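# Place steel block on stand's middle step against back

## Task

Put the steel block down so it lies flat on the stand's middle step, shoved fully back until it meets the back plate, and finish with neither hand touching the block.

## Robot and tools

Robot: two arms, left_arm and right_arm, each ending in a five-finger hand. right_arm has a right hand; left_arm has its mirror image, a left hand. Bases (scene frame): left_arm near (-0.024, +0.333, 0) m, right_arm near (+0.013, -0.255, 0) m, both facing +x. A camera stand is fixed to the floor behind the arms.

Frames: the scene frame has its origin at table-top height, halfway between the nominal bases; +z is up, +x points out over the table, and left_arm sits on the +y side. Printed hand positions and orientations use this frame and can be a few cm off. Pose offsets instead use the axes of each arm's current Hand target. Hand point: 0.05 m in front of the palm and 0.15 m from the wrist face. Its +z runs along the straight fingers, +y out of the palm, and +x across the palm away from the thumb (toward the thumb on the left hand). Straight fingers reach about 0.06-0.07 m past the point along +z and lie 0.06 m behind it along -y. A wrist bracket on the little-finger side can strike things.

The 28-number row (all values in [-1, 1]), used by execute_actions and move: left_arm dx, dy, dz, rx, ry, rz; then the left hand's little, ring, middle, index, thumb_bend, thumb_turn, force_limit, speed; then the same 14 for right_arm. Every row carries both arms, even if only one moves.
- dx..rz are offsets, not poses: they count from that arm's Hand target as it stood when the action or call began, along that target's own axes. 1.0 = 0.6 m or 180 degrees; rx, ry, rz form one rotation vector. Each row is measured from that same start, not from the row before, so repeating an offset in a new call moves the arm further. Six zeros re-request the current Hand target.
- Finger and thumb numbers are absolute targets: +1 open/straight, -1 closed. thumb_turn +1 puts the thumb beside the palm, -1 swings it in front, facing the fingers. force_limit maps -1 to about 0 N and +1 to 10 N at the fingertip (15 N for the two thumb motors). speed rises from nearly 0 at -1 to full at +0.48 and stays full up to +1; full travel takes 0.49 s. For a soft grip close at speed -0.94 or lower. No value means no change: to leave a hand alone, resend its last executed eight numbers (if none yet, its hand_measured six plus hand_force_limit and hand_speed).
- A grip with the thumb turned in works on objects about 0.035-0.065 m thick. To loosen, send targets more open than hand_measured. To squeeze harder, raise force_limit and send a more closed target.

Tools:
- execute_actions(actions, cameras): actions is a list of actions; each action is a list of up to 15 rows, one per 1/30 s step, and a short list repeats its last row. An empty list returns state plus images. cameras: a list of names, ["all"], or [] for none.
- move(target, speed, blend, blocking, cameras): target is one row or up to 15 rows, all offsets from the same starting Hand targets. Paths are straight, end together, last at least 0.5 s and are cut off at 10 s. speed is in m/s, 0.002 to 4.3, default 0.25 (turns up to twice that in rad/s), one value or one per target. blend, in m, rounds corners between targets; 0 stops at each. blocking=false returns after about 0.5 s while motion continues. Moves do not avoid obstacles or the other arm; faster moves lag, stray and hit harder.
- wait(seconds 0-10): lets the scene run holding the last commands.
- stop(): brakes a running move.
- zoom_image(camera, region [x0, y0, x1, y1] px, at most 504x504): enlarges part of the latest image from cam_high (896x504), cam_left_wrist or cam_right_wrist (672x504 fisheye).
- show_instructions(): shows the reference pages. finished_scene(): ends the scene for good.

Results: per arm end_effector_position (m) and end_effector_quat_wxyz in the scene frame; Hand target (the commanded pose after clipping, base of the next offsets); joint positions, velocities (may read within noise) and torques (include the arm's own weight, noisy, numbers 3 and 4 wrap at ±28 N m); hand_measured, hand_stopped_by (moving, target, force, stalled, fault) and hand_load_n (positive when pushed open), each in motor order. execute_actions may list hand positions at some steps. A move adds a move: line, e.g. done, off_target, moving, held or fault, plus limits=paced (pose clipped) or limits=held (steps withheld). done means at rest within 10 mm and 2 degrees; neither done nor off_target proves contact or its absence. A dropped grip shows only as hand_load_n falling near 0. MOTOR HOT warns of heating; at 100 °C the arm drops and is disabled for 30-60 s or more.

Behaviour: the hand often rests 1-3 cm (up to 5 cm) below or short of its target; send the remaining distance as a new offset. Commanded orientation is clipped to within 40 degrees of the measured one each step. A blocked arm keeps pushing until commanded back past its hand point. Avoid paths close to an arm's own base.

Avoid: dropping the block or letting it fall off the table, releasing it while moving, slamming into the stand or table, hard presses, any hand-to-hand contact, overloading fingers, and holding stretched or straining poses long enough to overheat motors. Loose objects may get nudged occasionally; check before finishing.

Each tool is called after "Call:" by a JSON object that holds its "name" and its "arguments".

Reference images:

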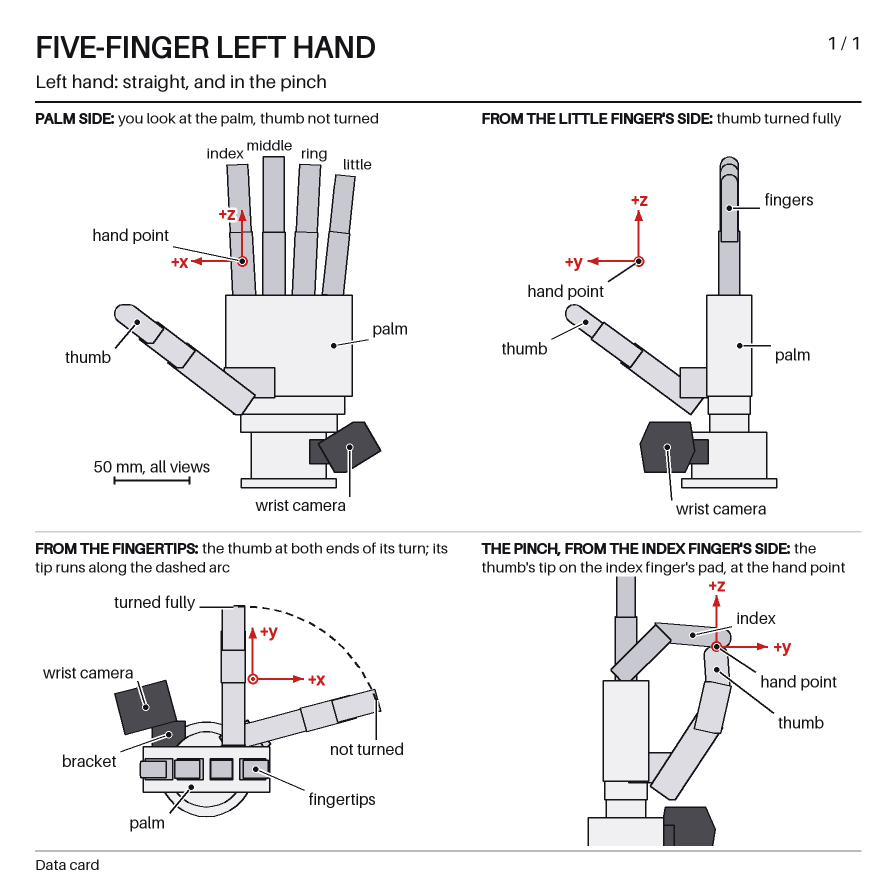

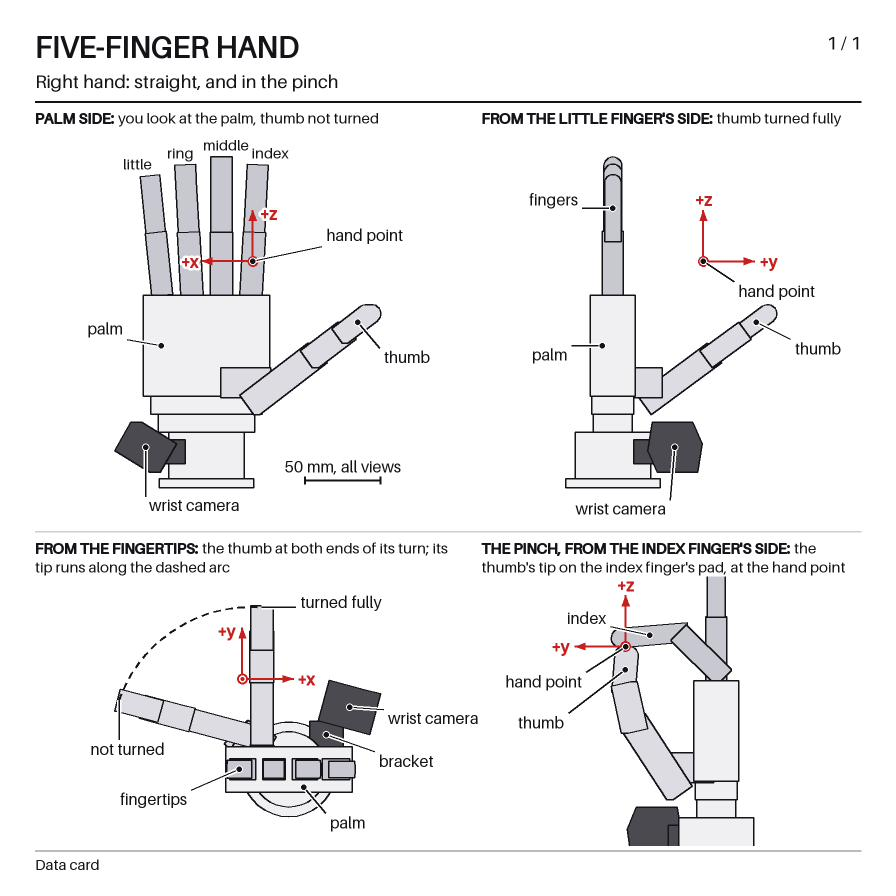

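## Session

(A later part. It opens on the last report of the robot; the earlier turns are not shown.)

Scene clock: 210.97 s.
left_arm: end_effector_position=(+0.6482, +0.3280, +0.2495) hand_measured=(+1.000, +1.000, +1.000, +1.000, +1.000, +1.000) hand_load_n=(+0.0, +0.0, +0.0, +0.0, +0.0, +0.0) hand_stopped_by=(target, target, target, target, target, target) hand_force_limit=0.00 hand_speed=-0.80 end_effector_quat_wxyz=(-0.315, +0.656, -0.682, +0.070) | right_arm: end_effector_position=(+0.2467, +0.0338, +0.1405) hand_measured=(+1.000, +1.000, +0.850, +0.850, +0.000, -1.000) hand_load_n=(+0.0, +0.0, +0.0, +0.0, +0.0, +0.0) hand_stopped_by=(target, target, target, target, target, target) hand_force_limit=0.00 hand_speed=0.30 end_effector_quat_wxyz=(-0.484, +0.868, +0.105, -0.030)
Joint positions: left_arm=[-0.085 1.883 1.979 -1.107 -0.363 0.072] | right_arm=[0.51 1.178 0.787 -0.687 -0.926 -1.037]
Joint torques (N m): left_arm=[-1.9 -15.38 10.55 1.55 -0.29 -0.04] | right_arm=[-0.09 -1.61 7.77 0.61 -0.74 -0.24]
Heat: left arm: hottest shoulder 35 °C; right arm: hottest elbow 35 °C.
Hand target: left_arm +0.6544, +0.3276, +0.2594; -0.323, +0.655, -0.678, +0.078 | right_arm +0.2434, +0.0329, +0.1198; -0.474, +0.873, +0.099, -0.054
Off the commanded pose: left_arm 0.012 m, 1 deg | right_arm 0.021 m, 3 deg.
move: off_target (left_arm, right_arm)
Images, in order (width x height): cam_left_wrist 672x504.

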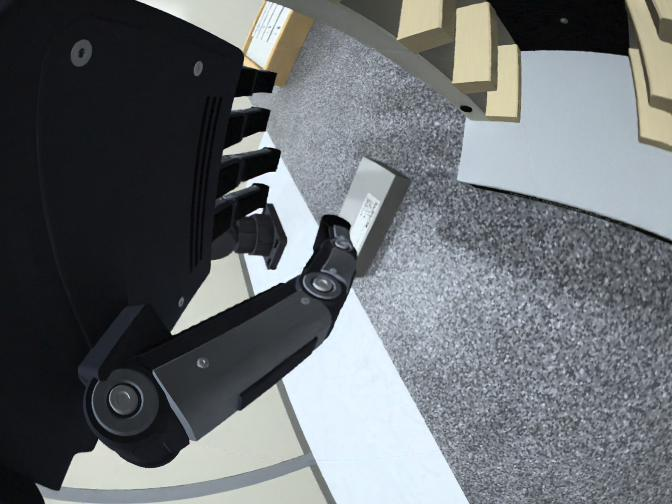

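Call:
{"name": "move", "arguments": {"target": [0,0,0,0,0,0,1,1,1,1,1,1,0,-0.8,-0.01,0.0228,0.0072,0,0,0,1,1,0.85,0.85,0.0,-1,0,0.3], "cameras": ["cam_left_wrist"], "speed": 0.08}}

Call:
{"name": "zoom_image", "arguments": {"camera": "cam_left_wrist", "region": [210, 80, 480, 300]}}

Scene clock: 213.83 s.
left_arm: end_effector_position=(+0.6482, +0.3280, +0.2495) hand_measured=(+1.000, +1.000, +1.000, +1.000, +1.000, +1.000) hand_load_n=(+0.0, +0.0, +0.0, +0.0, +0.0, +0.0) hand_stopped_by=(target, target, target, target, target, target) hand_force_limit=0.00 hand_speed=-0.80 end_effector_quat_wxyz=(-0.315, +0.656, -0.682, +0.070) | right_arm: end_effector_position=(+0.2496, +0.0355, +0.1383) hand_measured=(+1.000, +1.000, +0.850, +0.850, +0.000, -1.000) hand_load_n=(+0.0, +0.0, +0.0, +0.0, +0.5, +0.5) hand_stopped_by=(target, target, target, target, target, target) hand_force_limit=0.00 hand_speed=0.30 end_effector_quat_wxyz=(-0.489, +0.865, +0.113, -0.020)
Joint positions: left_arm=[-0.085 1.883 1.979 -1.107 -0.363 0.072] | right_arm=[0.51 1.178 0.778 -0.657 -0.929 -1.046]
Joint torques (N m): left_arm=[-1.85 -15.74 10.41 1.46 -0.28 -0.04] | right_arm=[-0.5 -1.73 5.5 0.65 -0.74 -0.2]
Heat: left arm: hottest shoulder 35 °C; right arm: hottest elbow 34 °C.
Hand target: left_arm +0.6544, +0.3276, +0.2594; -0.323, +0.655, -0.678, +0.078 | right_arm +0.2384, +0.0278, +0.1059; -0.474, +0.873, +0.099, -0.054
Off the commanded pose: left_arm 0.012 m, 1 deg | right_arm 0.035 m, 5 deg.
move: off_target (left_arm, right_arm)
Images, in order (width x height): cam_left_wrist 672x504.

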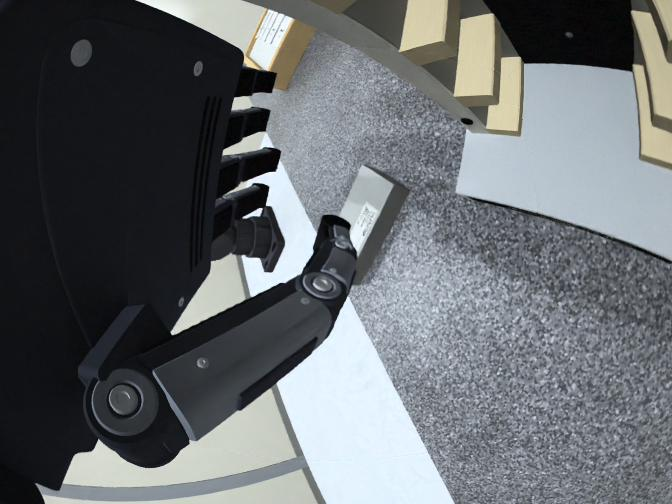

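Scaled by 1.867 from the camera's 672x504 image, which has a finer 960x720 frame.

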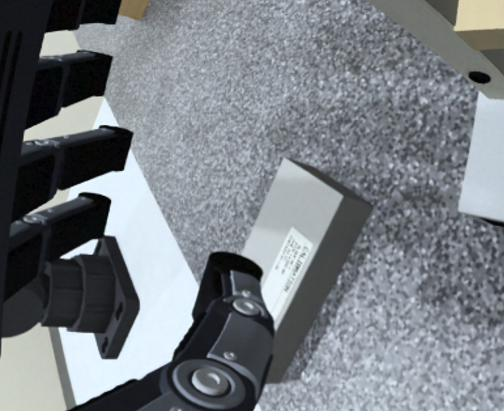

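Call:
{"name": "move", "arguments": {"target": [0,0,0,0,0,0,1,1,1,1,1,1,0,-0.8,0,0.018,0.008,0,0,0,1,1,0.85,0.85,0.0,-1,0,0.3], "cameras": ["cam_left_wrist"], "speed": 0.06}}

Scene clock: 215.90 s.
left_arm: end_effector_position=(+0.6482, +0.3280, +0.2495) hand_measured=(+1.000, +1.000, +1.000, +1.000, +1.000, +1.000) hand_load_n=(+0.0, +0.0, +0.0, +0.0, +0.0, +0.0) hand_stopped_by=(target, target, target, target, target, target) hand_force_limit=0.00 hand_speed=-0.80 end_effector_quat_wxyz=(-0.315, +0.656, -0.682, +0.070) | right_arm: end_effector_position=(+0.2529, +0.0375, +0.1364) hand_measured=(+1.000, +1.000, +0.850, +0.850, +0.000, -1.000) hand_load_n=(+0.0, +0.0, +0.0, +0.0, +0.0, +0.0) hand_stopped_by=(target, target, target, target, target, target) hand_force_limit=0.00 hand_speed=0.30 end_effector_quat_wxyz=(-0.493, +0.861, +0.122, -0.010)
Joint positions: left_arm=[-0.085 1.883 1.979 -1.107 -0.363 0.072] | right_arm=[0.51 1.178 0.768 -0.624 -0.931 -1.053]
Joint torques (N m): left_arm=[-1.08 -16.09 10.43 1.52 -0.27 -0.06] | right_arm=[-0.85 -0.79 4.75 0.4 -0.73 -0.22]
Heat: left arm: hottest shoulder 35 °C; right arm: hottest elbow 34 °C.
Hand target: left_arm +0.6544, +0.3276, +0.2594; -0.323, +0.655, -0.678, +0.078 | right_arm +0.2388, +0.0260, +0.0942; -0.474, +0.873, +0.099, -0.054
Off the commanded pose: left_arm 0.012 m, 1 deg | right_arm 0.046 m, 6 deg.
move: off_target (left_arm, right_arm)
Images, in order (width x height): cam_left_wrist 672x504.

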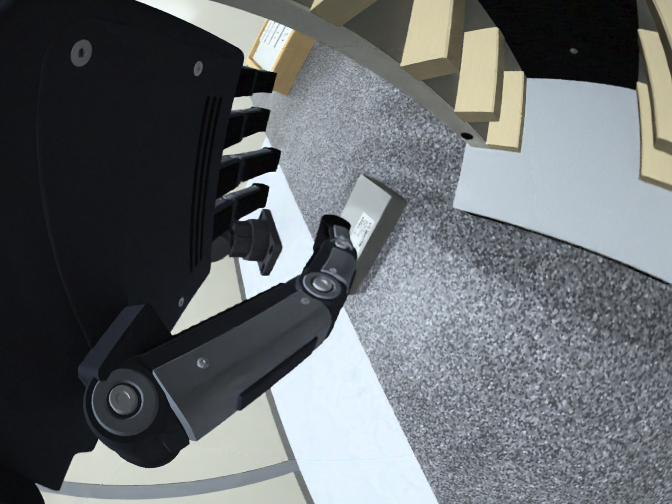

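Call:
{"name": "execute_actions", "arguments": {"actions": [], "cameras": ["cam_high"]}}

Call:
{"name": "zoom_image", "arguments": {"camera": "cam_high", "region": [0, 120, 280, 380]}}

Call:
{"name": "zoom_image", "arguments": {"camera": "cam_high", "region": [280, 140, 420, 270]}}

Scene clock: 217.07 s.
left_arm: end_effector_position=(+0.6482, +0.3280, +0.2495) hand_measured=(+1.000, +1.000, +1.000, +1.000, +1.000, +1.000) hand_load_n=(+0.0, +0.0, +0.0, +0.0, +0.0, -0.5) hand_stopped_by=(target, target, target, target, target, target) hand_force_limit=0.00 hand_speed=-0.80 end_effector_quat_wxyz=(-0.315, +0.656, -0.682, +0.070) | right_arm: end_effector_position=(+0.2529, +0.0375, +0.1364) hand_measured=(+1.000, +1.000, +0.850, +0.850, +0.000, -1.000) hand_load_n=(+0.0, +0.0, +0.0, +0.0, +0.0, +0.0) hand_stopped_by=(target, target, target, target, target, target) hand_force_limit=0.00 hand_speed=0.30 end_effector_quat_wxyz=(-0.493, +0.861, +0.122, -0.010)
Joint positions: left_arm=[-0.085 1.883 1.979 -1.107 -0.363 0.072] | right_arm=[0.51 1.178 0.768 -0.624 -0.931 -1.054]
Joint velocities: within noise
Joint torques (N m): left_arm=[-1.61 -16.21 10.48 1.58 -0.26 -0.08] | right_arm=[-0.85 -0.91 4.74 0.35 -0.73 -0.22]
Heat: left arm: hottest shoulder 35 °C; right arm: hottest elbow 34 °C.
Hand target: left_arm +0.6544, +0.3276, +0.2594; -0.323, +0.655, -0.678, +0.078 | right_arm +0.2388, +0.0260, +0.0943; -0.474, +0.873, +0.099, -0.054
Off the commanded pose: left_arm 0.012 m, 1 deg | right_arm 0.046 m, 6 deg.
Images, in order (width x height): cam_high 896x504.

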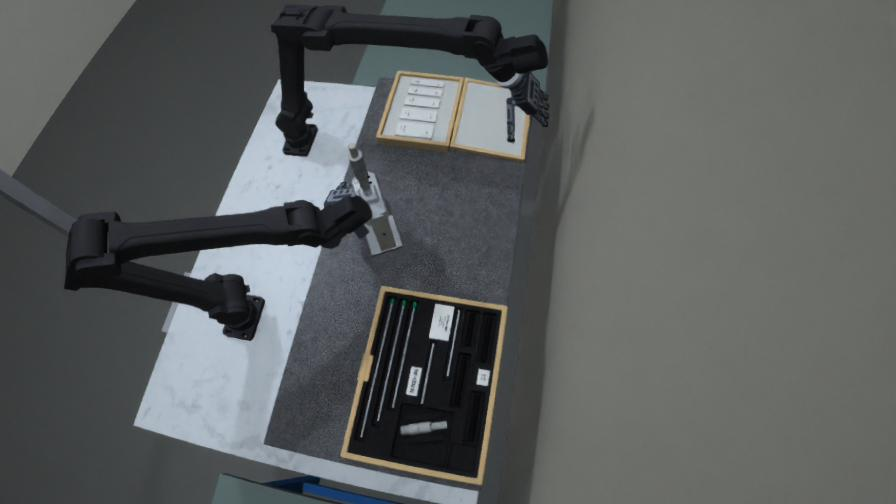

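Scaled by 1.800 from the camera's 896x504 image, which has a finer 1280x720 frame.

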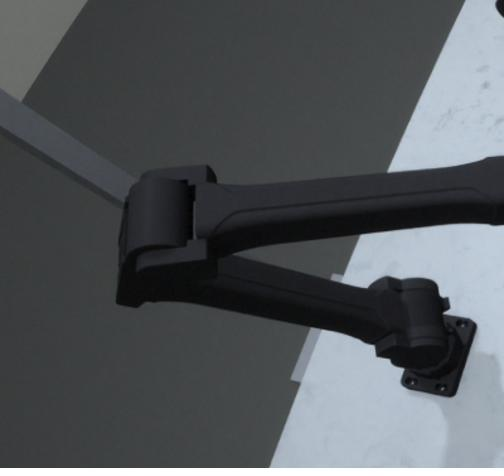

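Scaled by 3.600 from the camera's 896x504 image, which has a finer 1280x720 frame.

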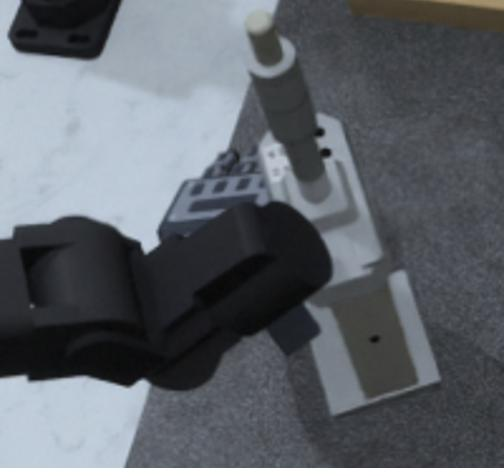

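Call:
{"name": "move", "arguments": {"target": [[0,0,0,0,0,0,1,1,1,1,1,1,0,-0.8,0,-0.088,-0.057,0,0,0,1,1,0.85,0.85,0.0,-1,0,0.3],[0,0,0,0,0,0,1,1,1,1,1,1,0,-0.8,0.0043,-0.088,-0.05,0,0.0791,0.0513,1,1,0.85,0.85,0.0,-1,0,0.3]], "cameras": ["cam_left_wrist","cam_high"], "speed": 0.1, "blend": [0.02,0]}}

Call:
{"name": "zoom_image", "arguments": {"camera": "cam_left_wrist", "region": [210, 80, 480, 300]}}

Scene clock: 224.80 s.
left_arm: end_effector_position=(+0.6482, +0.3280, +0.2495) hand_measured=(+1.000, +1.000, +1.000, +1.000, +1.000, +1.000) hand_load_n=(+0.0, +0.0, +0.0, +0.0, +0.0, +0.0) hand_stopped_by=(target, target, target, target, target, target) hand_force_limit=0.00 hand_speed=-0.80 end_effector_quat_wxyz=(-0.315, +0.656, -0.682, +0.070) | right_arm: end_effector_position=(+0.2408, +0.0254, +0.1471) hand_measured=(+1.000, +1.000, +0.850, +0.850, +0.000, -1.000) hand_load_n=(+0.0, +0.0, +0.0, +0.0, +0.0, +0.0) hand_stopped_by=(target, target, target, target, target, target) hand_force_limit=0.00 hand_speed=0.30 end_effector_quat_wxyz=(-0.469, +0.882, -0.034, +0.009)
Joint positions: left_arm=[-0.085 1.883 1.979 -1.107 -0.363 0.072] | right_arm=[0.528 1.034 0.691 -0.531 -0.753 -0.666]
Joint torques (N m): left_arm=[-1.79 -16.5 10.24 1.51 -0.32 -0.03] | right_arm=[0.62 -5.07 8.95 1.99 -0.32 0.16]
Heat: left arm: hottest shoulder 35 °C; right arm: hottest elbow 33 °C.
Hand target: left_arm +0.6544, +0.3276, +0.2594; -0.323, +0.655, -0.678, +0.078 | right_arm +0.2405, +0.0300, +0.1549; -0.477, +0.878, -0.031, +0.017
Off the commanded pose: left_arm 0.012 m, 1 deg | right_arm 0.009 m, 1 deg.
move: off_target (left_arm)
Images, in order (width x height): cam_high 896x504, cam_left_wrist 672x504.

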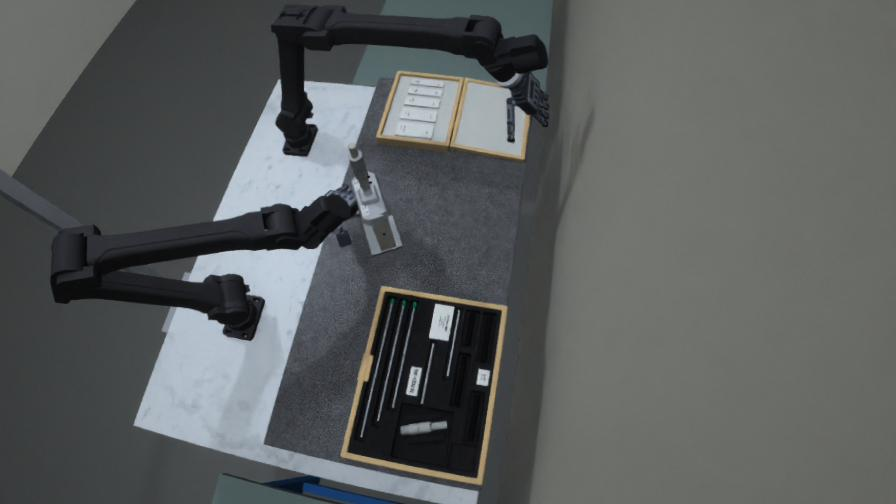

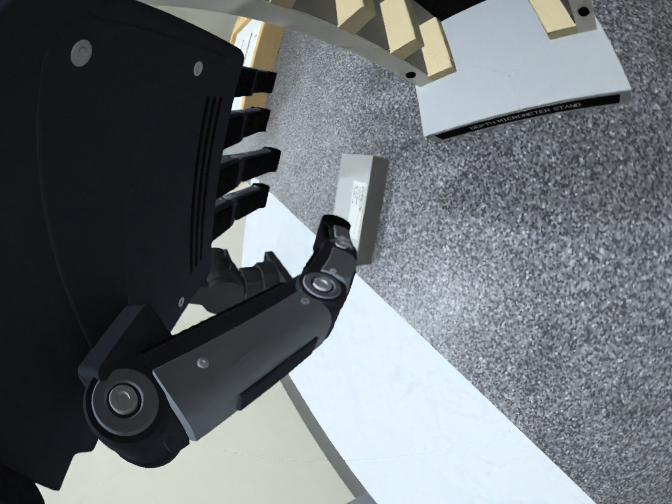

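Scaled by 1.867 from the camera's 672x504 image, which has a finer 960x720 frame.

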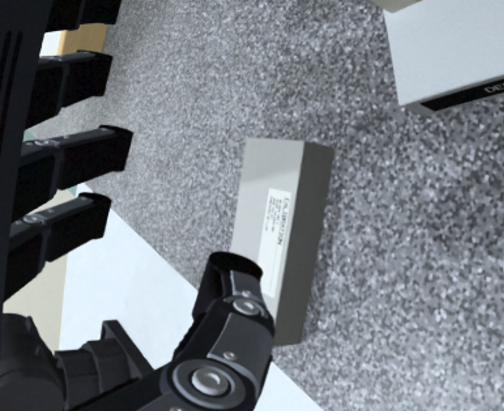

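Call:
{"name": "move", "arguments": {"target": [0,0,0,0,0,0,1,1,1,1,1,1,0,-0.8,-0.0012,0.0448,0.041,0,-0.023,-0.0155,1,1,0.85,0.85,0.0,-1,0,0.3], "cameras": ["cam_left_wrist"], "speed": 0.08}}

Call:
{"name": "zoom_image", "arguments": {"camera": "cam_left_wrist", "region": [210, 80, 480, 300]}}

Scene clock: 228.03 s.
left_arm: end_effector_position=(+0.6482, +0.3280, +0.2495) hand_measured=(+1.000, +1.000, +1.000, +1.000, +1.000, +1.000) hand_load_n=(+0.0, +0.0, +0.0, +0.0, +0.0, +0.0) hand_stopped_by=(target, target, target, target, target, target) hand_force_limit=0.00 hand_speed=-0.80 end_effector_quat_wxyz=(-0.315, +0.656, -0.682, +0.070) | right_arm: end_effector_position=(+0.2385, +0.0310, +0.1200) hand_measured=(+1.000, +1.000, +0.850, +0.850, +0.000, -1.000) hand_load_n=(+0.0, +0.0, +0.0, +0.0, +0.0, +0.0) hand_stopped_by=(target, target, target, target, target, target) hand_force_limit=0.00 hand_speed=0.30 end_effector_quat_wxyz=(-0.474, +0.880, -0.006, -0.007)
Joint positions: left_arm=[-0.085 1.883 1.979 -1.107 -0.363 0.072] | right_arm=[0.533 1.102 0.658 -0.464 -0.799 -0.721]
Joint torques (N m): left_arm=[-1.32 -16.26 10.4 1.63 -0.26 -0.06] | right_arm=[0.67 -3.43 8.73 1.91 -0.62 -0.2]
Heat: left arm: hottest shoulder 35 °C; right arm: hottest elbow 33 °C.
Hand target: left_arm +0.6544, +0.3276, +0.2594; -0.323, +0.655, -0.678, +0.078 | right_arm +0.2403, +0.0361, +0.1191; -0.477, +0.879, +0.008, -0.003
Off the commanded pose: left_arm 0.012 m, 1 deg | right_arm 0.005 m, 2 deg.
move: off_target (left_arm)
Images, in order (width x height): cam_left_wrist 672x504.

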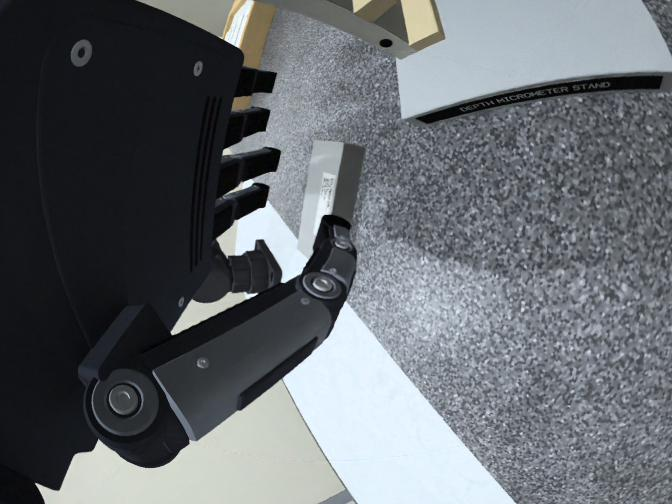

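Scaled by 1.867 from the camera's 672x504 image, which has a finer 960x720 frame.

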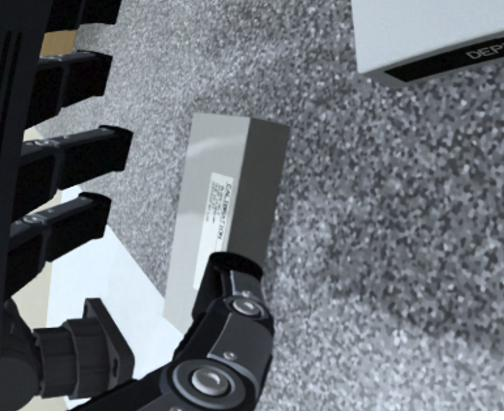

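Call:
{"name": "move", "arguments": {"target": [0,0,0,0,0,0,1,1,1,1,1,1,0,-0.8,0.0033,0.0238,0.0155,0,-0.0233,-0.0151,1,1,0.85,0.85,0.0,-1,0,0.3], "cameras": ["cam_left_wrist"], "speed": 0.08}}

Call:
{"name": "zoom_image", "arguments": {"camera": "cam_left_wrist", "region": [210, 80, 480, 300]}}

Scene clock: 231.73 s.
left_arm: end_effector_position=(+0.6482, +0.3280, +0.2495) hand_measured=(+1.000, +1.000, +1.000, +1.000, +1.000, +1.000) hand_load_n=(+0.0, +0.0, +0.0, +0.0, +0.0, +0.0) hand_stopped_by=(target, target, target, target, target, target) hand_force_limit=0.00 hand_speed=-0.80 end_effector_quat_wxyz=(-0.315, +0.656, -0.682, +0.070) | right_arm: end_effector_position=(+0.2367, +0.0338, +0.1057) hand_measured=(+1.000, +1.000, +0.850, +0.850, +0.000, -1.000) hand_load_n=(+0.0, +0.0, +0.0, +0.0, +0.0, +0.0) hand_stopped_by=(target, target, target, target, target, target) hand_force_limit=0.00 hand_speed=0.30 end_effector_quat_wxyz=(-0.481, +0.875, +0.045, -0.017)
Joint positions: left_arm=[-0.085 1.883 1.979 -1.107 -0.363 0.072] | right_arm=[0.533 1.157 0.658 -0.464 -0.857 -0.841]
Joint torques (N m): left_arm=[-1.2 -15.5 10.43 1.62 -0.24 -0.02] | right_arm=[-0.44 -2.2 9.81 0.59 -0.67 -0.18]
Heat: left arm: hottest shoulder 35 °C; right arm: hottest elbow 34 °C.
Hand target: left_arm +0.6544, +0.3276, +0.2594; -0.323, +0.655, -0.678, +0.078 | right_arm +0.2423, +0.0361, +0.1020; -0.477, +0.878, +0.046, -0.024
Off the commanded pose: left_arm 0.012 m, 1 deg | right_arm 0.007 m, 1 deg.
move: off_target (left_arm)
Images, in order (width x height): cam_left_wrist 672x504.

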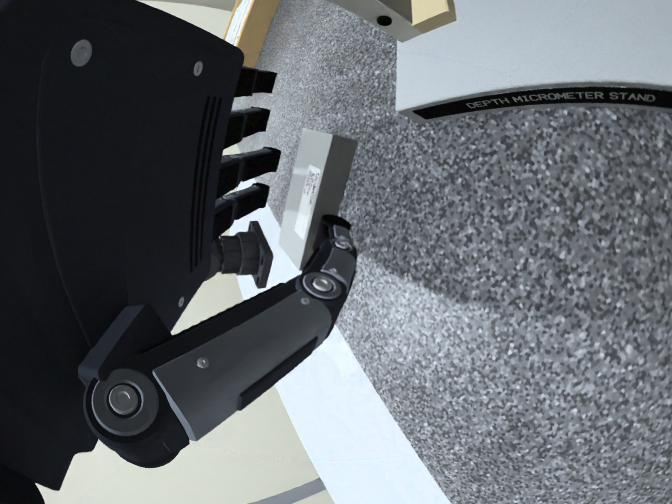

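Scaled by 1.867 from the camera's 672x504 image, which has a finer 960x720 frame.

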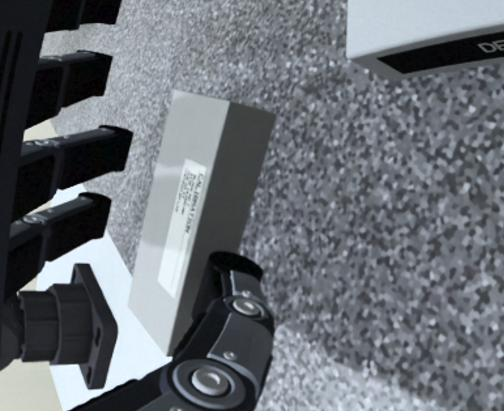

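Call:
{"name": "move", "arguments": {"target": [0,0,0,0,0,0,1,1,1,1,1,1,0,-0.8,0.0068,-0.0055,0.0175,0,-0.0233,-0.0152,1,1,0.85,0.85,0.0,-1,0,0.3], "cameras": ["cam_left_wrist"], "speed": 0.06}}

Call:
{"name": "zoom_image", "arguments": {"camera": "cam_left_wrist", "region": [210, 80, 480, 300]}}

Scene clock: 235.33 s.
left_arm: end_effector_position=(+0.6482, +0.3280, +0.2495) hand_measured=(+1.000, +1.000, +1.000, +1.000, +1.000, +1.000) hand_load_n=(+0.0, +0.0, +0.0, +0.0, +0.0, +0.0) hand_stopped_by=(target, target, target, target, target, target) hand_force_limit=0.00 hand_speed=-0.80 end_effector_quat_wxyz=(-0.315, +0.656, -0.682, +0.070) | right_arm: end_effector_position=(+0.2349, +0.0364, +0.1011) hand_measured=(+1.000, +1.000, +0.850, +0.850, +0.000, -1.000) hand_load_n=(+0.0, +0.0, +0.0, +0.0, -3.0, +0.5) hand_stopped_by=(target, target, target, target, target, target) hand_force_limit=0.00 hand_speed=0.30 end_effector_quat_wxyz=(-0.481, +0.873, +0.065, -0.048)
Joint positions: left_arm=[-0.085 1.883 1.979 -1.107 -0.363 0.072] | right_arm=[0.529 1.217 0.696 -0.529 -0.91 -0.919]
Joint torques (N m): left_arm=[-1.03 -15.97 10.43 1.59 -0.29 -0.06] | right_arm=[1.2 -2.14 11 0.79 -0.04 -0.39]
Heat: left arm: hottest shoulder 35 °C; right arm: hottest elbow 34 °C.
Hand target: left_arm +0.6544, +0.3276, +0.2594; -0.323, +0.655, -0.678, +0.078 | right_arm +0.2451, +0.0472, +0.0990; -0.475, +0.875, +0.085, -0.045
Off the commanded pose: left_arm 0.012 m, 1 deg | right_arm 0.015 m, 2 deg.
move: off_target (left_arm, right_arm)
Images, in order (width x height): cam_left_wrist 672x504.

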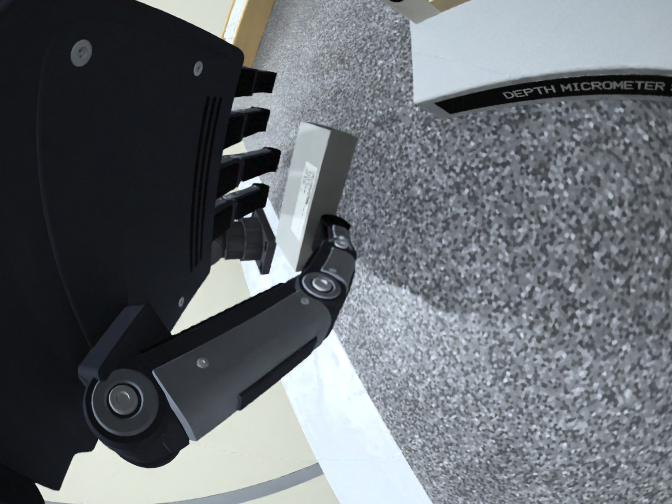

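Scaled by 1.867 from the camera's 672x504 image, which has a finer 960x720 frame.

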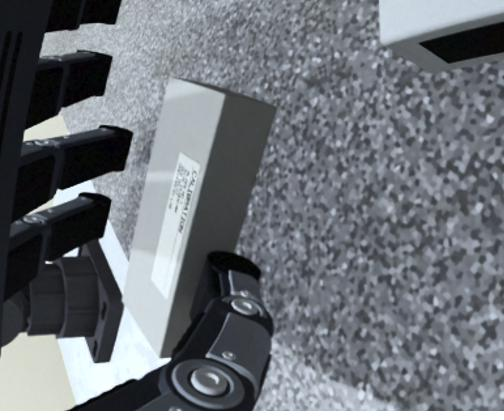

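Call:
{"name": "move", "arguments": {"target": [0,0,0,0,0,0,1,1,1,1,1,1,0,-0.8,-0.0117,-0.0042,-0.012,0,0,0,1,1,0.85,0.85,0.0,-1,0,0.3], "cameras": ["cam_left_wrist"], "speed": 0.06}}

Call:
{"name": "zoom_image", "arguments": {"camera": "cam_left_wrist", "region": [210, 80, 480, 300]}}

Scene clock: 238.57 s.
left_arm: end_effector_position=(+0.6482, +0.3280, +0.2495) hand_measured=(+1.000, +1.000, +1.000, +1.000, +1.000, +1.000) hand_load_n=(+0.0, +0.0, +0.0, +0.0, +0.0, +0.0) hand_stopped_by=(target, target, target, target, target, target) hand_force_limit=0.00 hand_speed=-0.80 end_effector_quat_wxyz=(-0.315, +0.656, -0.682, +0.070) | right_arm: end_effector_position=(+0.2344, +0.0354, +0.1008) hand_measured=(+1.000, +1.000, +0.850, +0.850, -0.002, -1.000) hand_load_n=(+0.0, +0.0, +0.0, +0.0, -5.5, -2.0) hand_stopped_by=(target, target, target, target, target, target) hand_force_limit=0.00 hand_speed=0.30 end_effector_quat_wxyz=(-0.480, +0.873, +0.074, -0.047)
Joint positions: left_arm=[-0.085 1.883 1.979 -1.107 -0.363 0.072] | right_arm=[0.529 1.217 0.699 -0.543 -0.911 -0.943]
Joint torques (N m): left_arm=[-2.2 -16.15 10.37 1.55 -0.28 -0.02] | right_arm=[0.85 -4.37 10.26 -0.02 -0.12 -0.19]
Heat: left arm: hottest shoulder 35 °C; right arm: hottest elbow 34 °C.
Hand target: left_arm +0.6544, +0.3276, +0.2594; -0.323, +0.655, -0.678, +0.078 | right_arm +0.2393, +0.0412, +0.1051; -0.475, +0.875, +0.085, -0.045
Off the commanded pose: left_arm 0.012 m, 1 deg | right_arm 0.009 m, 1 deg.
move: off_target (left_arm)
Images, in order (width x height): cam_left_wrist 672x504.

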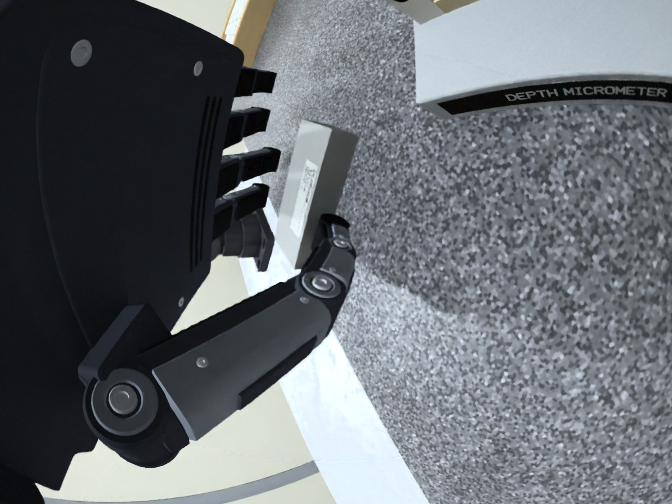

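Scaled by 1.867 from the camera's 672x504 image, which has a finer 960x720 frame.

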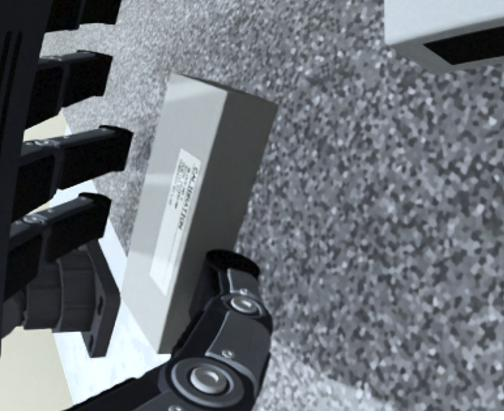

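Call:
{"name": "move", "arguments": {"target": [0,0,0,0,0,0,1,1,1,1,1,1,0,-0.8,0,-0.021,-0.0136,0,0,0,1,1,0.85,0.85,0.0,-1,0,0.3], "cameras": ["cam_left_wrist"], "speed": 0.06}}

Call:
{"name": "zoom_image", "arguments": {"camera": "cam_left_wrist", "region": [210, 80, 480, 300]}}

Scene clock: 240.17 s.
left_arm: end_effector_position=(+0.6482, +0.3280, +0.2495) hand_measured=(+1.000, +1.000, +1.000, +1.000, +1.000, +1.000) hand_load_n=(+0.0, +0.0, +0.0, +0.0, +0.0, +0.0) hand_stopped_by=(target, target, target, target, target, target) hand_force_limit=0.00 hand_speed=-0.80 end_effector_quat_wxyz=(-0.315, +0.656, -0.682, +0.070) | right_arm: end_effector_position=(+0.2268, +0.0303, +0.1025) hand_measured=(+1.000, +1.000, +0.850, +0.850, -0.002, -1.000) hand_load_n=(+0.0, +0.0, +0.0, +0.0, -2.0, -1.5) hand_stopped_by=(target, target, target, target, target, target) hand_force_limit=0.00 hand_speed=0.30 end_effector_quat_wxyz=(-0.470, +0.878, +0.066, -0.062)
Joint positions: left_arm=[-0.085 1.883 1.979 -1.107 -0.363 0.072] | right_arm=[0.53 1.209 0.705 -0.599 -0.907 -0.946]
Joint torques (N m): left_arm=[-1.14 -15.97 10.4 1.47 -0.24 -0.06] | right_arm=[0.79 -5.42 11.7 0.34 -0.28 -0.17]
Heat: left arm: hottest shoulder 35 °C; right arm: hottest elbow 34 °C.
Hand target: left_arm +0.6544, +0.3276, +0.2594; -0.323, +0.655, -0.678, +0.078 | right_arm +0.2392, +0.0413, +0.1201; -0.475, +0.875, +0.085, -0.045
Off the commanded pose: left_arm 0.012 m, 1 deg | right_arm 0.024 m, 3 deg.
move: off_target (left_arm, right_arm)
Images, in order (width x height): cam_left_wrist 672x504.

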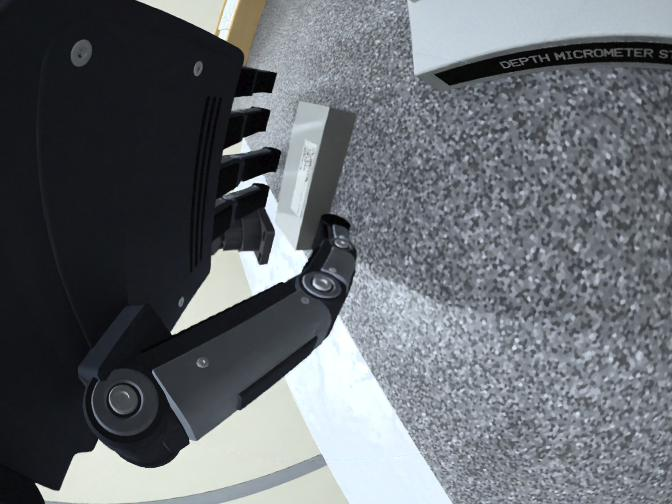

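Scaled by 1.867 from the camera's 672x504 image, which has a finer 960x720 frame.

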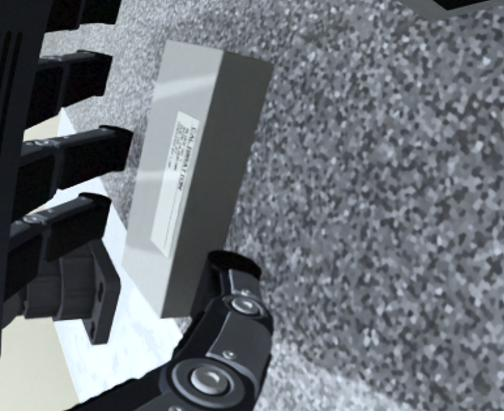

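Call:
{"name": "move", "arguments": {"target": [0,0,0,0,0,0,1,1,1,1,1,1,0,-0.8,0.0258,-0.0075,0.0055,0,0,-0.01,1,1,0.85,0.85,0.0,-1,0,0.3], "cameras": ["cam_left_wrist"], "speed": 0.06}}

Call:
{"name": "zoom_image", "arguments": {"camera": "cam_left_wrist", "region": [210, 80, 480, 300]}}

Scene clock: 243.57 s.
left_arm: end_effector_position=(+0.6482, +0.3280, +0.2495) hand_measured=(+1.000, +1.000, +1.000, +1.000, +1.000, +1.000) hand_load_n=(+0.0, +0.0, +0.0, +0.0, +0.0, +0.0) hand_stopped_by=(target, target, target, target, target, target) hand_force_limit=0.00 hand_speed=-0.80 end_effector_quat_wxyz=(-0.315, +0.656, -0.682, +0.070) | right_arm: end_effector_position=(+0.2322, +0.0320, +0.1031) hand_measured=(+1.000, +1.000, +0.850, +0.850, +0.000, -1.000) hand_load_n=(+0.0, -0.5, +0.0, +0.0, +0.0, +0.0) hand_stopped_by=(target, target, target, target, target, target) hand_force_limit=0.00 hand_speed=0.30 end_effector_quat_wxyz=(-0.468, +0.879, +0.076, -0.057)
Joint positions: left_arm=[-0.085 1.883 1.979 -1.107 -0.363 0.072] | right_arm=[0.531 1.222 0.722 -0.611 -0.902 -0.972]
Joint torques (N m): left_arm=[-1.85 -16.32 10.5 1.68 -0.28 -0.05] | right_arm=[0.56 -4.01 13.3 0.75 -0.5 -0.22]
Heat: left arm: hottest shoulder 35 °C; right arm: hottest elbow 34 °C.
Hand target: left_arm +0.6544, +0.3276, +0.2594; -0.323, +0.655, -0.678, +0.078 | right_arm +0.2533, +0.0493, +0.1221; -0.476, +0.873, +0.098, -0.037
Off the commanded pose: left_arm 0.012 m, 1 deg | right_arm 0.033 m, 4 deg.
move: off_target (left_arm, right_arm)
Images, in order (width x height): cam_left_wrist 672x504.

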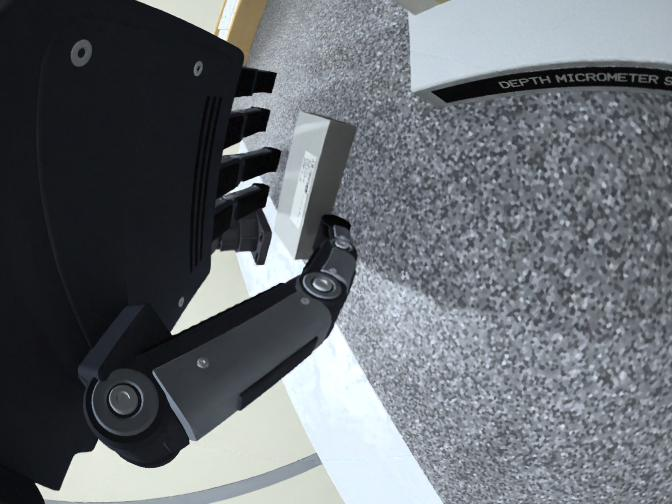

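Scaled by 1.867 from the camera's 672x504 image, which has a finer 960x720 frame.

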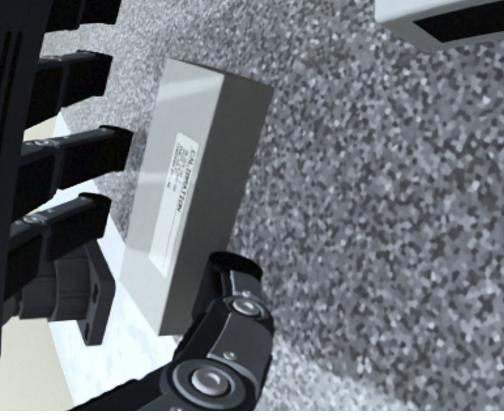

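Call:
{"name": "move", "arguments": {"target": [0,0,0,0,0,0,1,1,1,1,1,1,0,-0.8,0.008,-0.002,0.002,0,0,0,1,1,0.85,0.85,0.0,-1,0,0.3], "cameras": ["cam_left_wrist"], "speed": 0.06}}

Call:
{"name": "zoom_image", "arguments": {"camera": "cam_left_wrist", "region": [210, 80, 480, 300]}}

Scene clock: 245.70 s.
left_arm: end_effector_position=(+0.6482, +0.3280, +0.2495) hand_measured=(+1.000, +1.000, +1.000, +1.000, +1.000, +1.000) hand_load_n=(+0.0, +0.0, +0.0, +0.5, +0.0, +0.0) hand_stopped_by=(target, target, target, target, target, target) hand_force_limit=0.00 hand_speed=-0.80 end_effector_quat_wxyz=(-0.315, +0.656, -0.682, +0.070) | right_arm: end_effector_position=(+0.2366, +0.0352, +0.1041) hand_measured=(+1.000, +1.000, +0.850, +0.850, +0.000, -1.000) hand_load_n=(+0.0, +0.0, +0.0, +0.0, +0.0, +0.0) hand_stopped_by=(target, target, target, target, target, target) hand_force_limit=0.00 hand_speed=0.30 end_effector_quat_wxyz=(-0.468, +0.879, +0.077, -0.057)
Joint positions: left_arm=[-0.085 1.883 1.979 -1.107 -0.363 0.072] | right_arm=[0.532 1.236 0.737 -0.611 -0.902 -0.974]
Joint torques (N m): left_arm=[-1.38 -15.62 10.48 1.54 -0.26 -0.01] | right_arm=[0.62 -4.19 13.2 0.75 -0.5 -0.21]
Heat: left arm: hottest shoulder 35 °C; right arm: hottest elbow 34 °C.
Hand target: left_arm +0.6544, +0.3276, +0.2594; -0.323, +0.655, -0.678, +0.078 | right_arm +0.2577, +0.0520, +0.1226; -0.476, +0.873, +0.099, -0.037
Off the commanded pose: left_arm 0.012 m, 1 deg | right_arm 0.033 m, 3 deg.
move: off_target (left_arm, right_arm)
Images, in order (width x height): cam_left_wrist 672x504.

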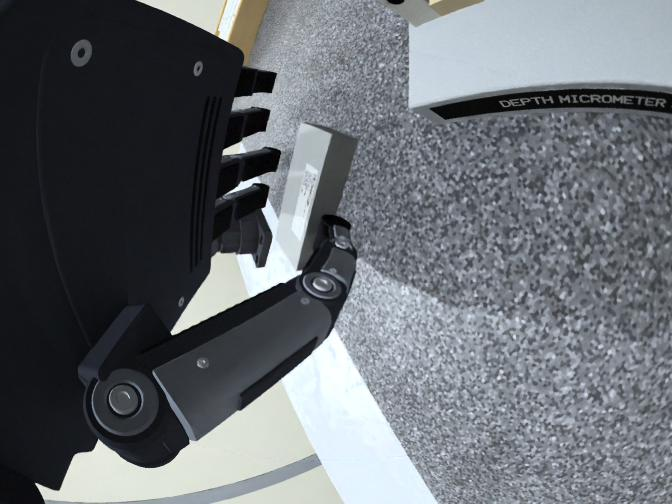

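Scaled by 1.867 from the camera's 672x504 image, which has a finer 960x720 frame.

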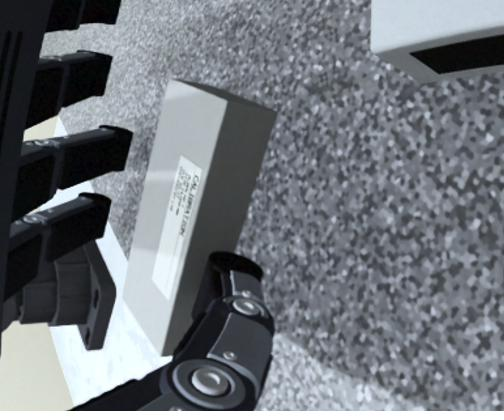

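Call:
{"name": "move", "arguments": {"target": [0,0,0,0,0,0,1,1,1,1,1,1,0,-0.8,0.0083,-0.0055,0.012,0,0,0,1,1,0.85,0.85,0.0,-1,0,0.3], "cameras": ["cam_left_wrist"], "speed": 0.06}}

Call:
{"name": "zoom_image", "arguments": {"camera": "cam_left_wrist", "region": [210, 80, 480, 300]}}

Scene clock: 247.63 s.
left_arm: end_effector_position=(+0.6482, +0.3280, +0.2495) hand_measured=(+1.000, +1.000, +1.000, +1.000, +1.000, +1.000) hand_load_n=(+0.0, +0.0, +0.0, +0.0, +0.0, +0.0) hand_stopped_by=(target, target, target, target, target, target) hand_force_limit=0.00 hand_speed=-0.80 end_effector_quat_wxyz=(-0.315, +0.656, -0.682, +0.070) | right_arm: end_effector_position=(+0.2386, +0.0397, +0.1030) hand_measured=(+1.000, +1.000, +0.850, +0.850, +0.000, -1.000) hand_load_n=(+0.0, +0.0, +0.0, +0.0, +0.0, +0.0) hand_stopped_by=(target, target, target, target, target, target) hand_force_limit=0.00 hand_speed=0.30 end_effector_quat_wxyz=(-0.465, +0.880, +0.080, -0.060)
Joint positions: left_arm=[-0.085 1.883 1.979 -1.107 -0.363 0.072] | right_arm=[0.543 1.254 0.75 -0.611 -0.897 -0.974]
Joint torques (N m): left_arm=[-1.9 -16.09 10.48 1.77 -0.26 -0.04] | right_arm=[1.03 -4.42 13.08 1.7 -0.42 0.03]
Heat: left arm: hottest shoulder 35 °C; right arm: hottest elbow 34 °C.
Hand target: left_arm +0.6544, +0.3276, +0.2594; -0.323, +0.655, -0.678, +0.078 | right_arm +0.2610, +0.0606, +0.1216; -0.476, +0.873, +0.098, -0.037
Off the commanded pose: left_arm 0.012 m, 1 deg | right_arm 0.036 m, 4 deg.
move: off_target (left_arm, right_arm)
Images, in order (width x height): cam_left_wrist 672x504.

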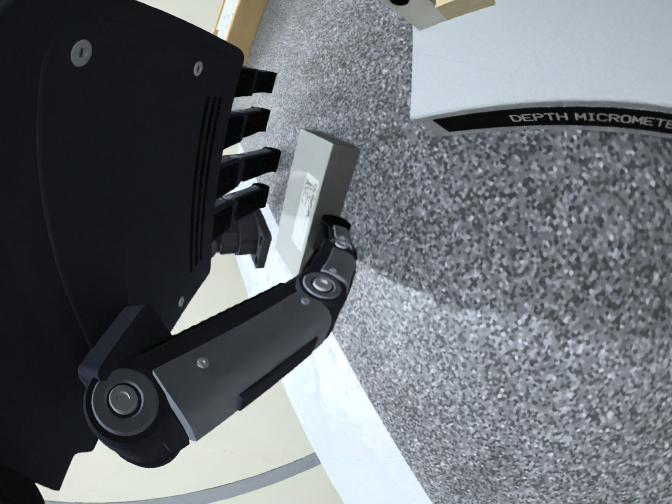

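Scaled by 1.867 from the camera's 672x504 image, which has a finer 960x720 frame.

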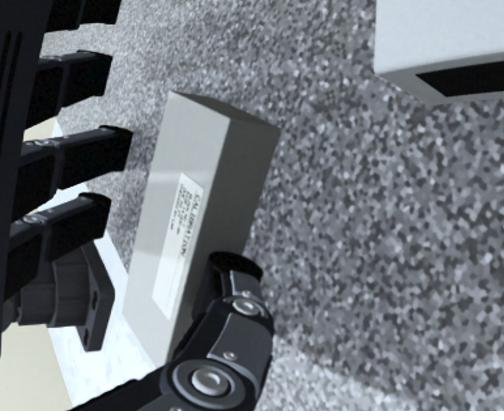

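Call:
{"name": "move", "arguments": {"target": [0,0,0,0,0,0,1,1,1,1,1,1,0,-0.8,0,0,0,0,0,0,1,1,0.2,0.2,0.0,-1,-0.5,-0.7], "cameras": ["cam_left_wrist"], "speed": 0.06}}

Call:
{"name": "zoom_image", "arguments": {"camera": "cam_left_wrist", "region": [210, 80, 480, 300]}}

Scene clock: 249.70 s.
left_arm: end_effector_position=(+0.6482, +0.3280, +0.2495) hand_measured=(+1.000, +1.000, +1.000, +1.000, +1.000, +1.000) hand_load_n=(+0.0, +0.0, +0.0, +0.0, +0.0, +0.0) hand_stopped_by=(target, target, target, target, target, target) hand_force_limit=0.00 hand_speed=-0.80 end_effector_quat_wxyz=(-0.315, +0.656, -0.682, +0.070) | right_arm: end_effector_position=(+0.2388, +0.0418, +0.1048) hand_measured=(+1.000, +1.000, +0.826, +0.716, +0.000, -1.000) hand_load_n=(+0.0, +0.0, +0.0, +0.5, +0.5, +0.5) hand_stopped_by=(target, target, force, force, target, target) hand_force_limit=-0.50 hand_speed=-0.70 end_effector_quat_wxyz=(-0.467, +0.878, +0.083, -0.060)
Joint positions: left_arm=[-0.085 1.883 1.979 -1.107 -0.363 0.072] | right_arm=[0.546 1.255 0.754 -0.609 -0.901 -0.974]
Joint torques (N m): left_arm=[-1.61 -15.74 10.35 1.55 -0.29 -0.06] | right_arm=[0.67 -4.42 12.79 1.68 -0.24 0.03]
Heat: left arm: hottest shoulder 35 °C; right arm: hottest elbow 34 °C.
Hand target: left_arm +0.6544, +0.3276, +0.2594; -0.323, +0.655, -0.678, +0.078 | right_arm +0.2609, +0.0606, +0.1215; -0.476, +0.873, +0.098, -0.037
Off the commanded pose: left_arm 0.012 m, 1 deg | right_arm 0.034 m, 3 deg.
move: off_target (left_arm, right_arm)
Images, in order (width x height): cam_left_wrist 672x504.

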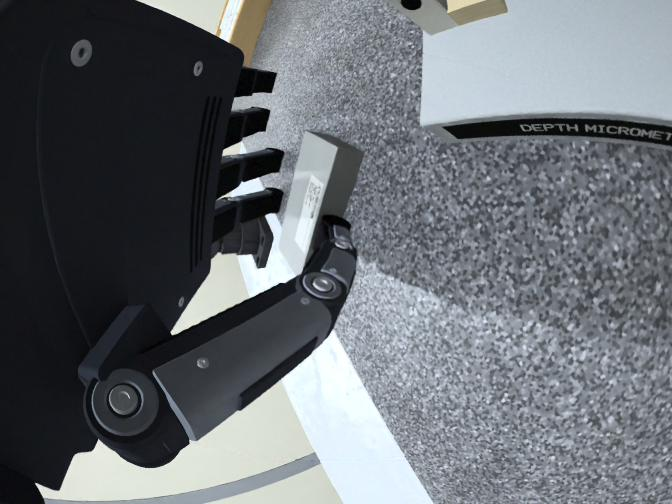

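Scaled by 1.867 from the camera's 672x504 image, which has a finer 960x720 frame.

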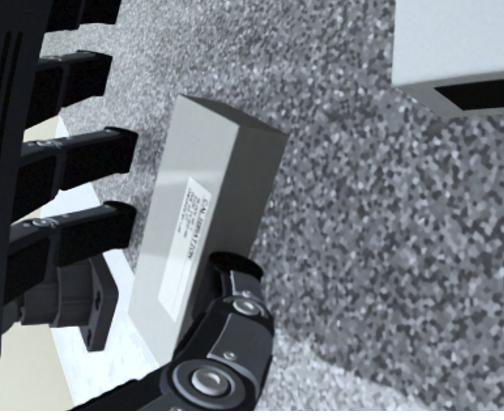

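Call:
{"name": "move", "arguments": {"target": [0,0,0,0,0,0,1,1,1,1,1,1,0,-0.8,0,0,0,0,0,0,1,1,0.22,0.22,0.0,-1,-0.2,-0.7], "cameras": ["cam_left_wrist"], "speed": 0.06}}

Call:
{"name": "zoom_image", "arguments": {"camera": "cam_left_wrist", "region": [210, 80, 480, 300]}}

Scene clock: 251.33 s.
left_arm: end_effector_position=(+0.6482, +0.3280, +0.2495) hand_measured=(+1.000, +1.000, +1.000, +1.000, +1.000, +1.000) hand_load_n=(+0.0, +0.0, +0.0, +0.0, +0.0, -0.5) hand_stopped_by=(target, target, target, target, target, target) hand_force_limit=0.00 hand_speed=-0.80 end_effector_quat_wxyz=(-0.315, +0.656, -0.682, +0.070) | right_arm: end_effector_position=(+0.2394, +0.0444, +0.1073) hand_measured=(+1.000, +1.000, +0.746, +0.692, +0.000, -1.000) hand_load_n=(+0.0, +0.0, +1.5, +0.0, +0.0, +0.0) hand_stopped_by=(target, target, force, force, target, target) hand_force_limit=-0.20 hand_speed=-0.70 end_effector_quat_wxyz=(-0.470, +0.876, +0.087, -0.059)
Joint positions: left_arm=[-0.085 1.883 1.979 -1.107 -0.363 0.072] | right_arm=[0.55 1.255 0.76 -0.607 -0.905 -0.974]
Joint torques (N m): left_arm=[-1.44 -15.97 10.58 1.61 -0.26 -0.03] | right_arm=[0.56 -4.37 12.48 1.63 -0.06 0.03]
Heat: left arm: hottest shoulder 35 °C; right arm: hottest elbow 34 °C.
Hand target: left_arm +0.6544, +0.3276, +0.2594; -0.323, +0.655, -0.678, +0.078 | right_arm +0.2610, +0.0607, +0.1216; -0.476, +0.873, +0.099, -0.037
Off the commanded pose: left_arm 0.012 m, 1 deg | right_arm 0.030 m, 3 deg.
move: off_target (left_arm, right_arm)
Images, in order (width x height): cam_left_wrist 672x504.

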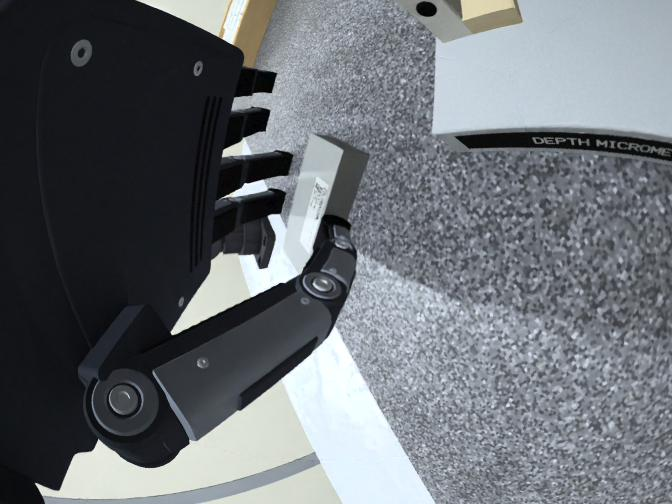

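Scaled by 1.867 from the camera's 672x504 image, which has a finer 960x720 frame.

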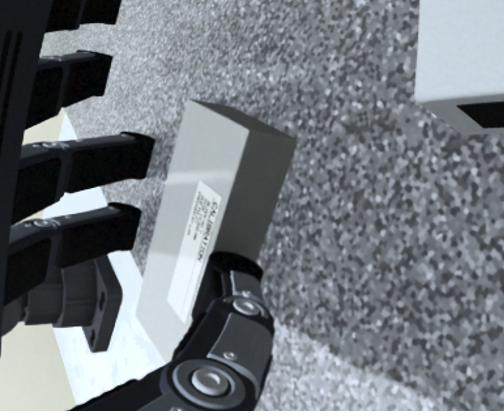

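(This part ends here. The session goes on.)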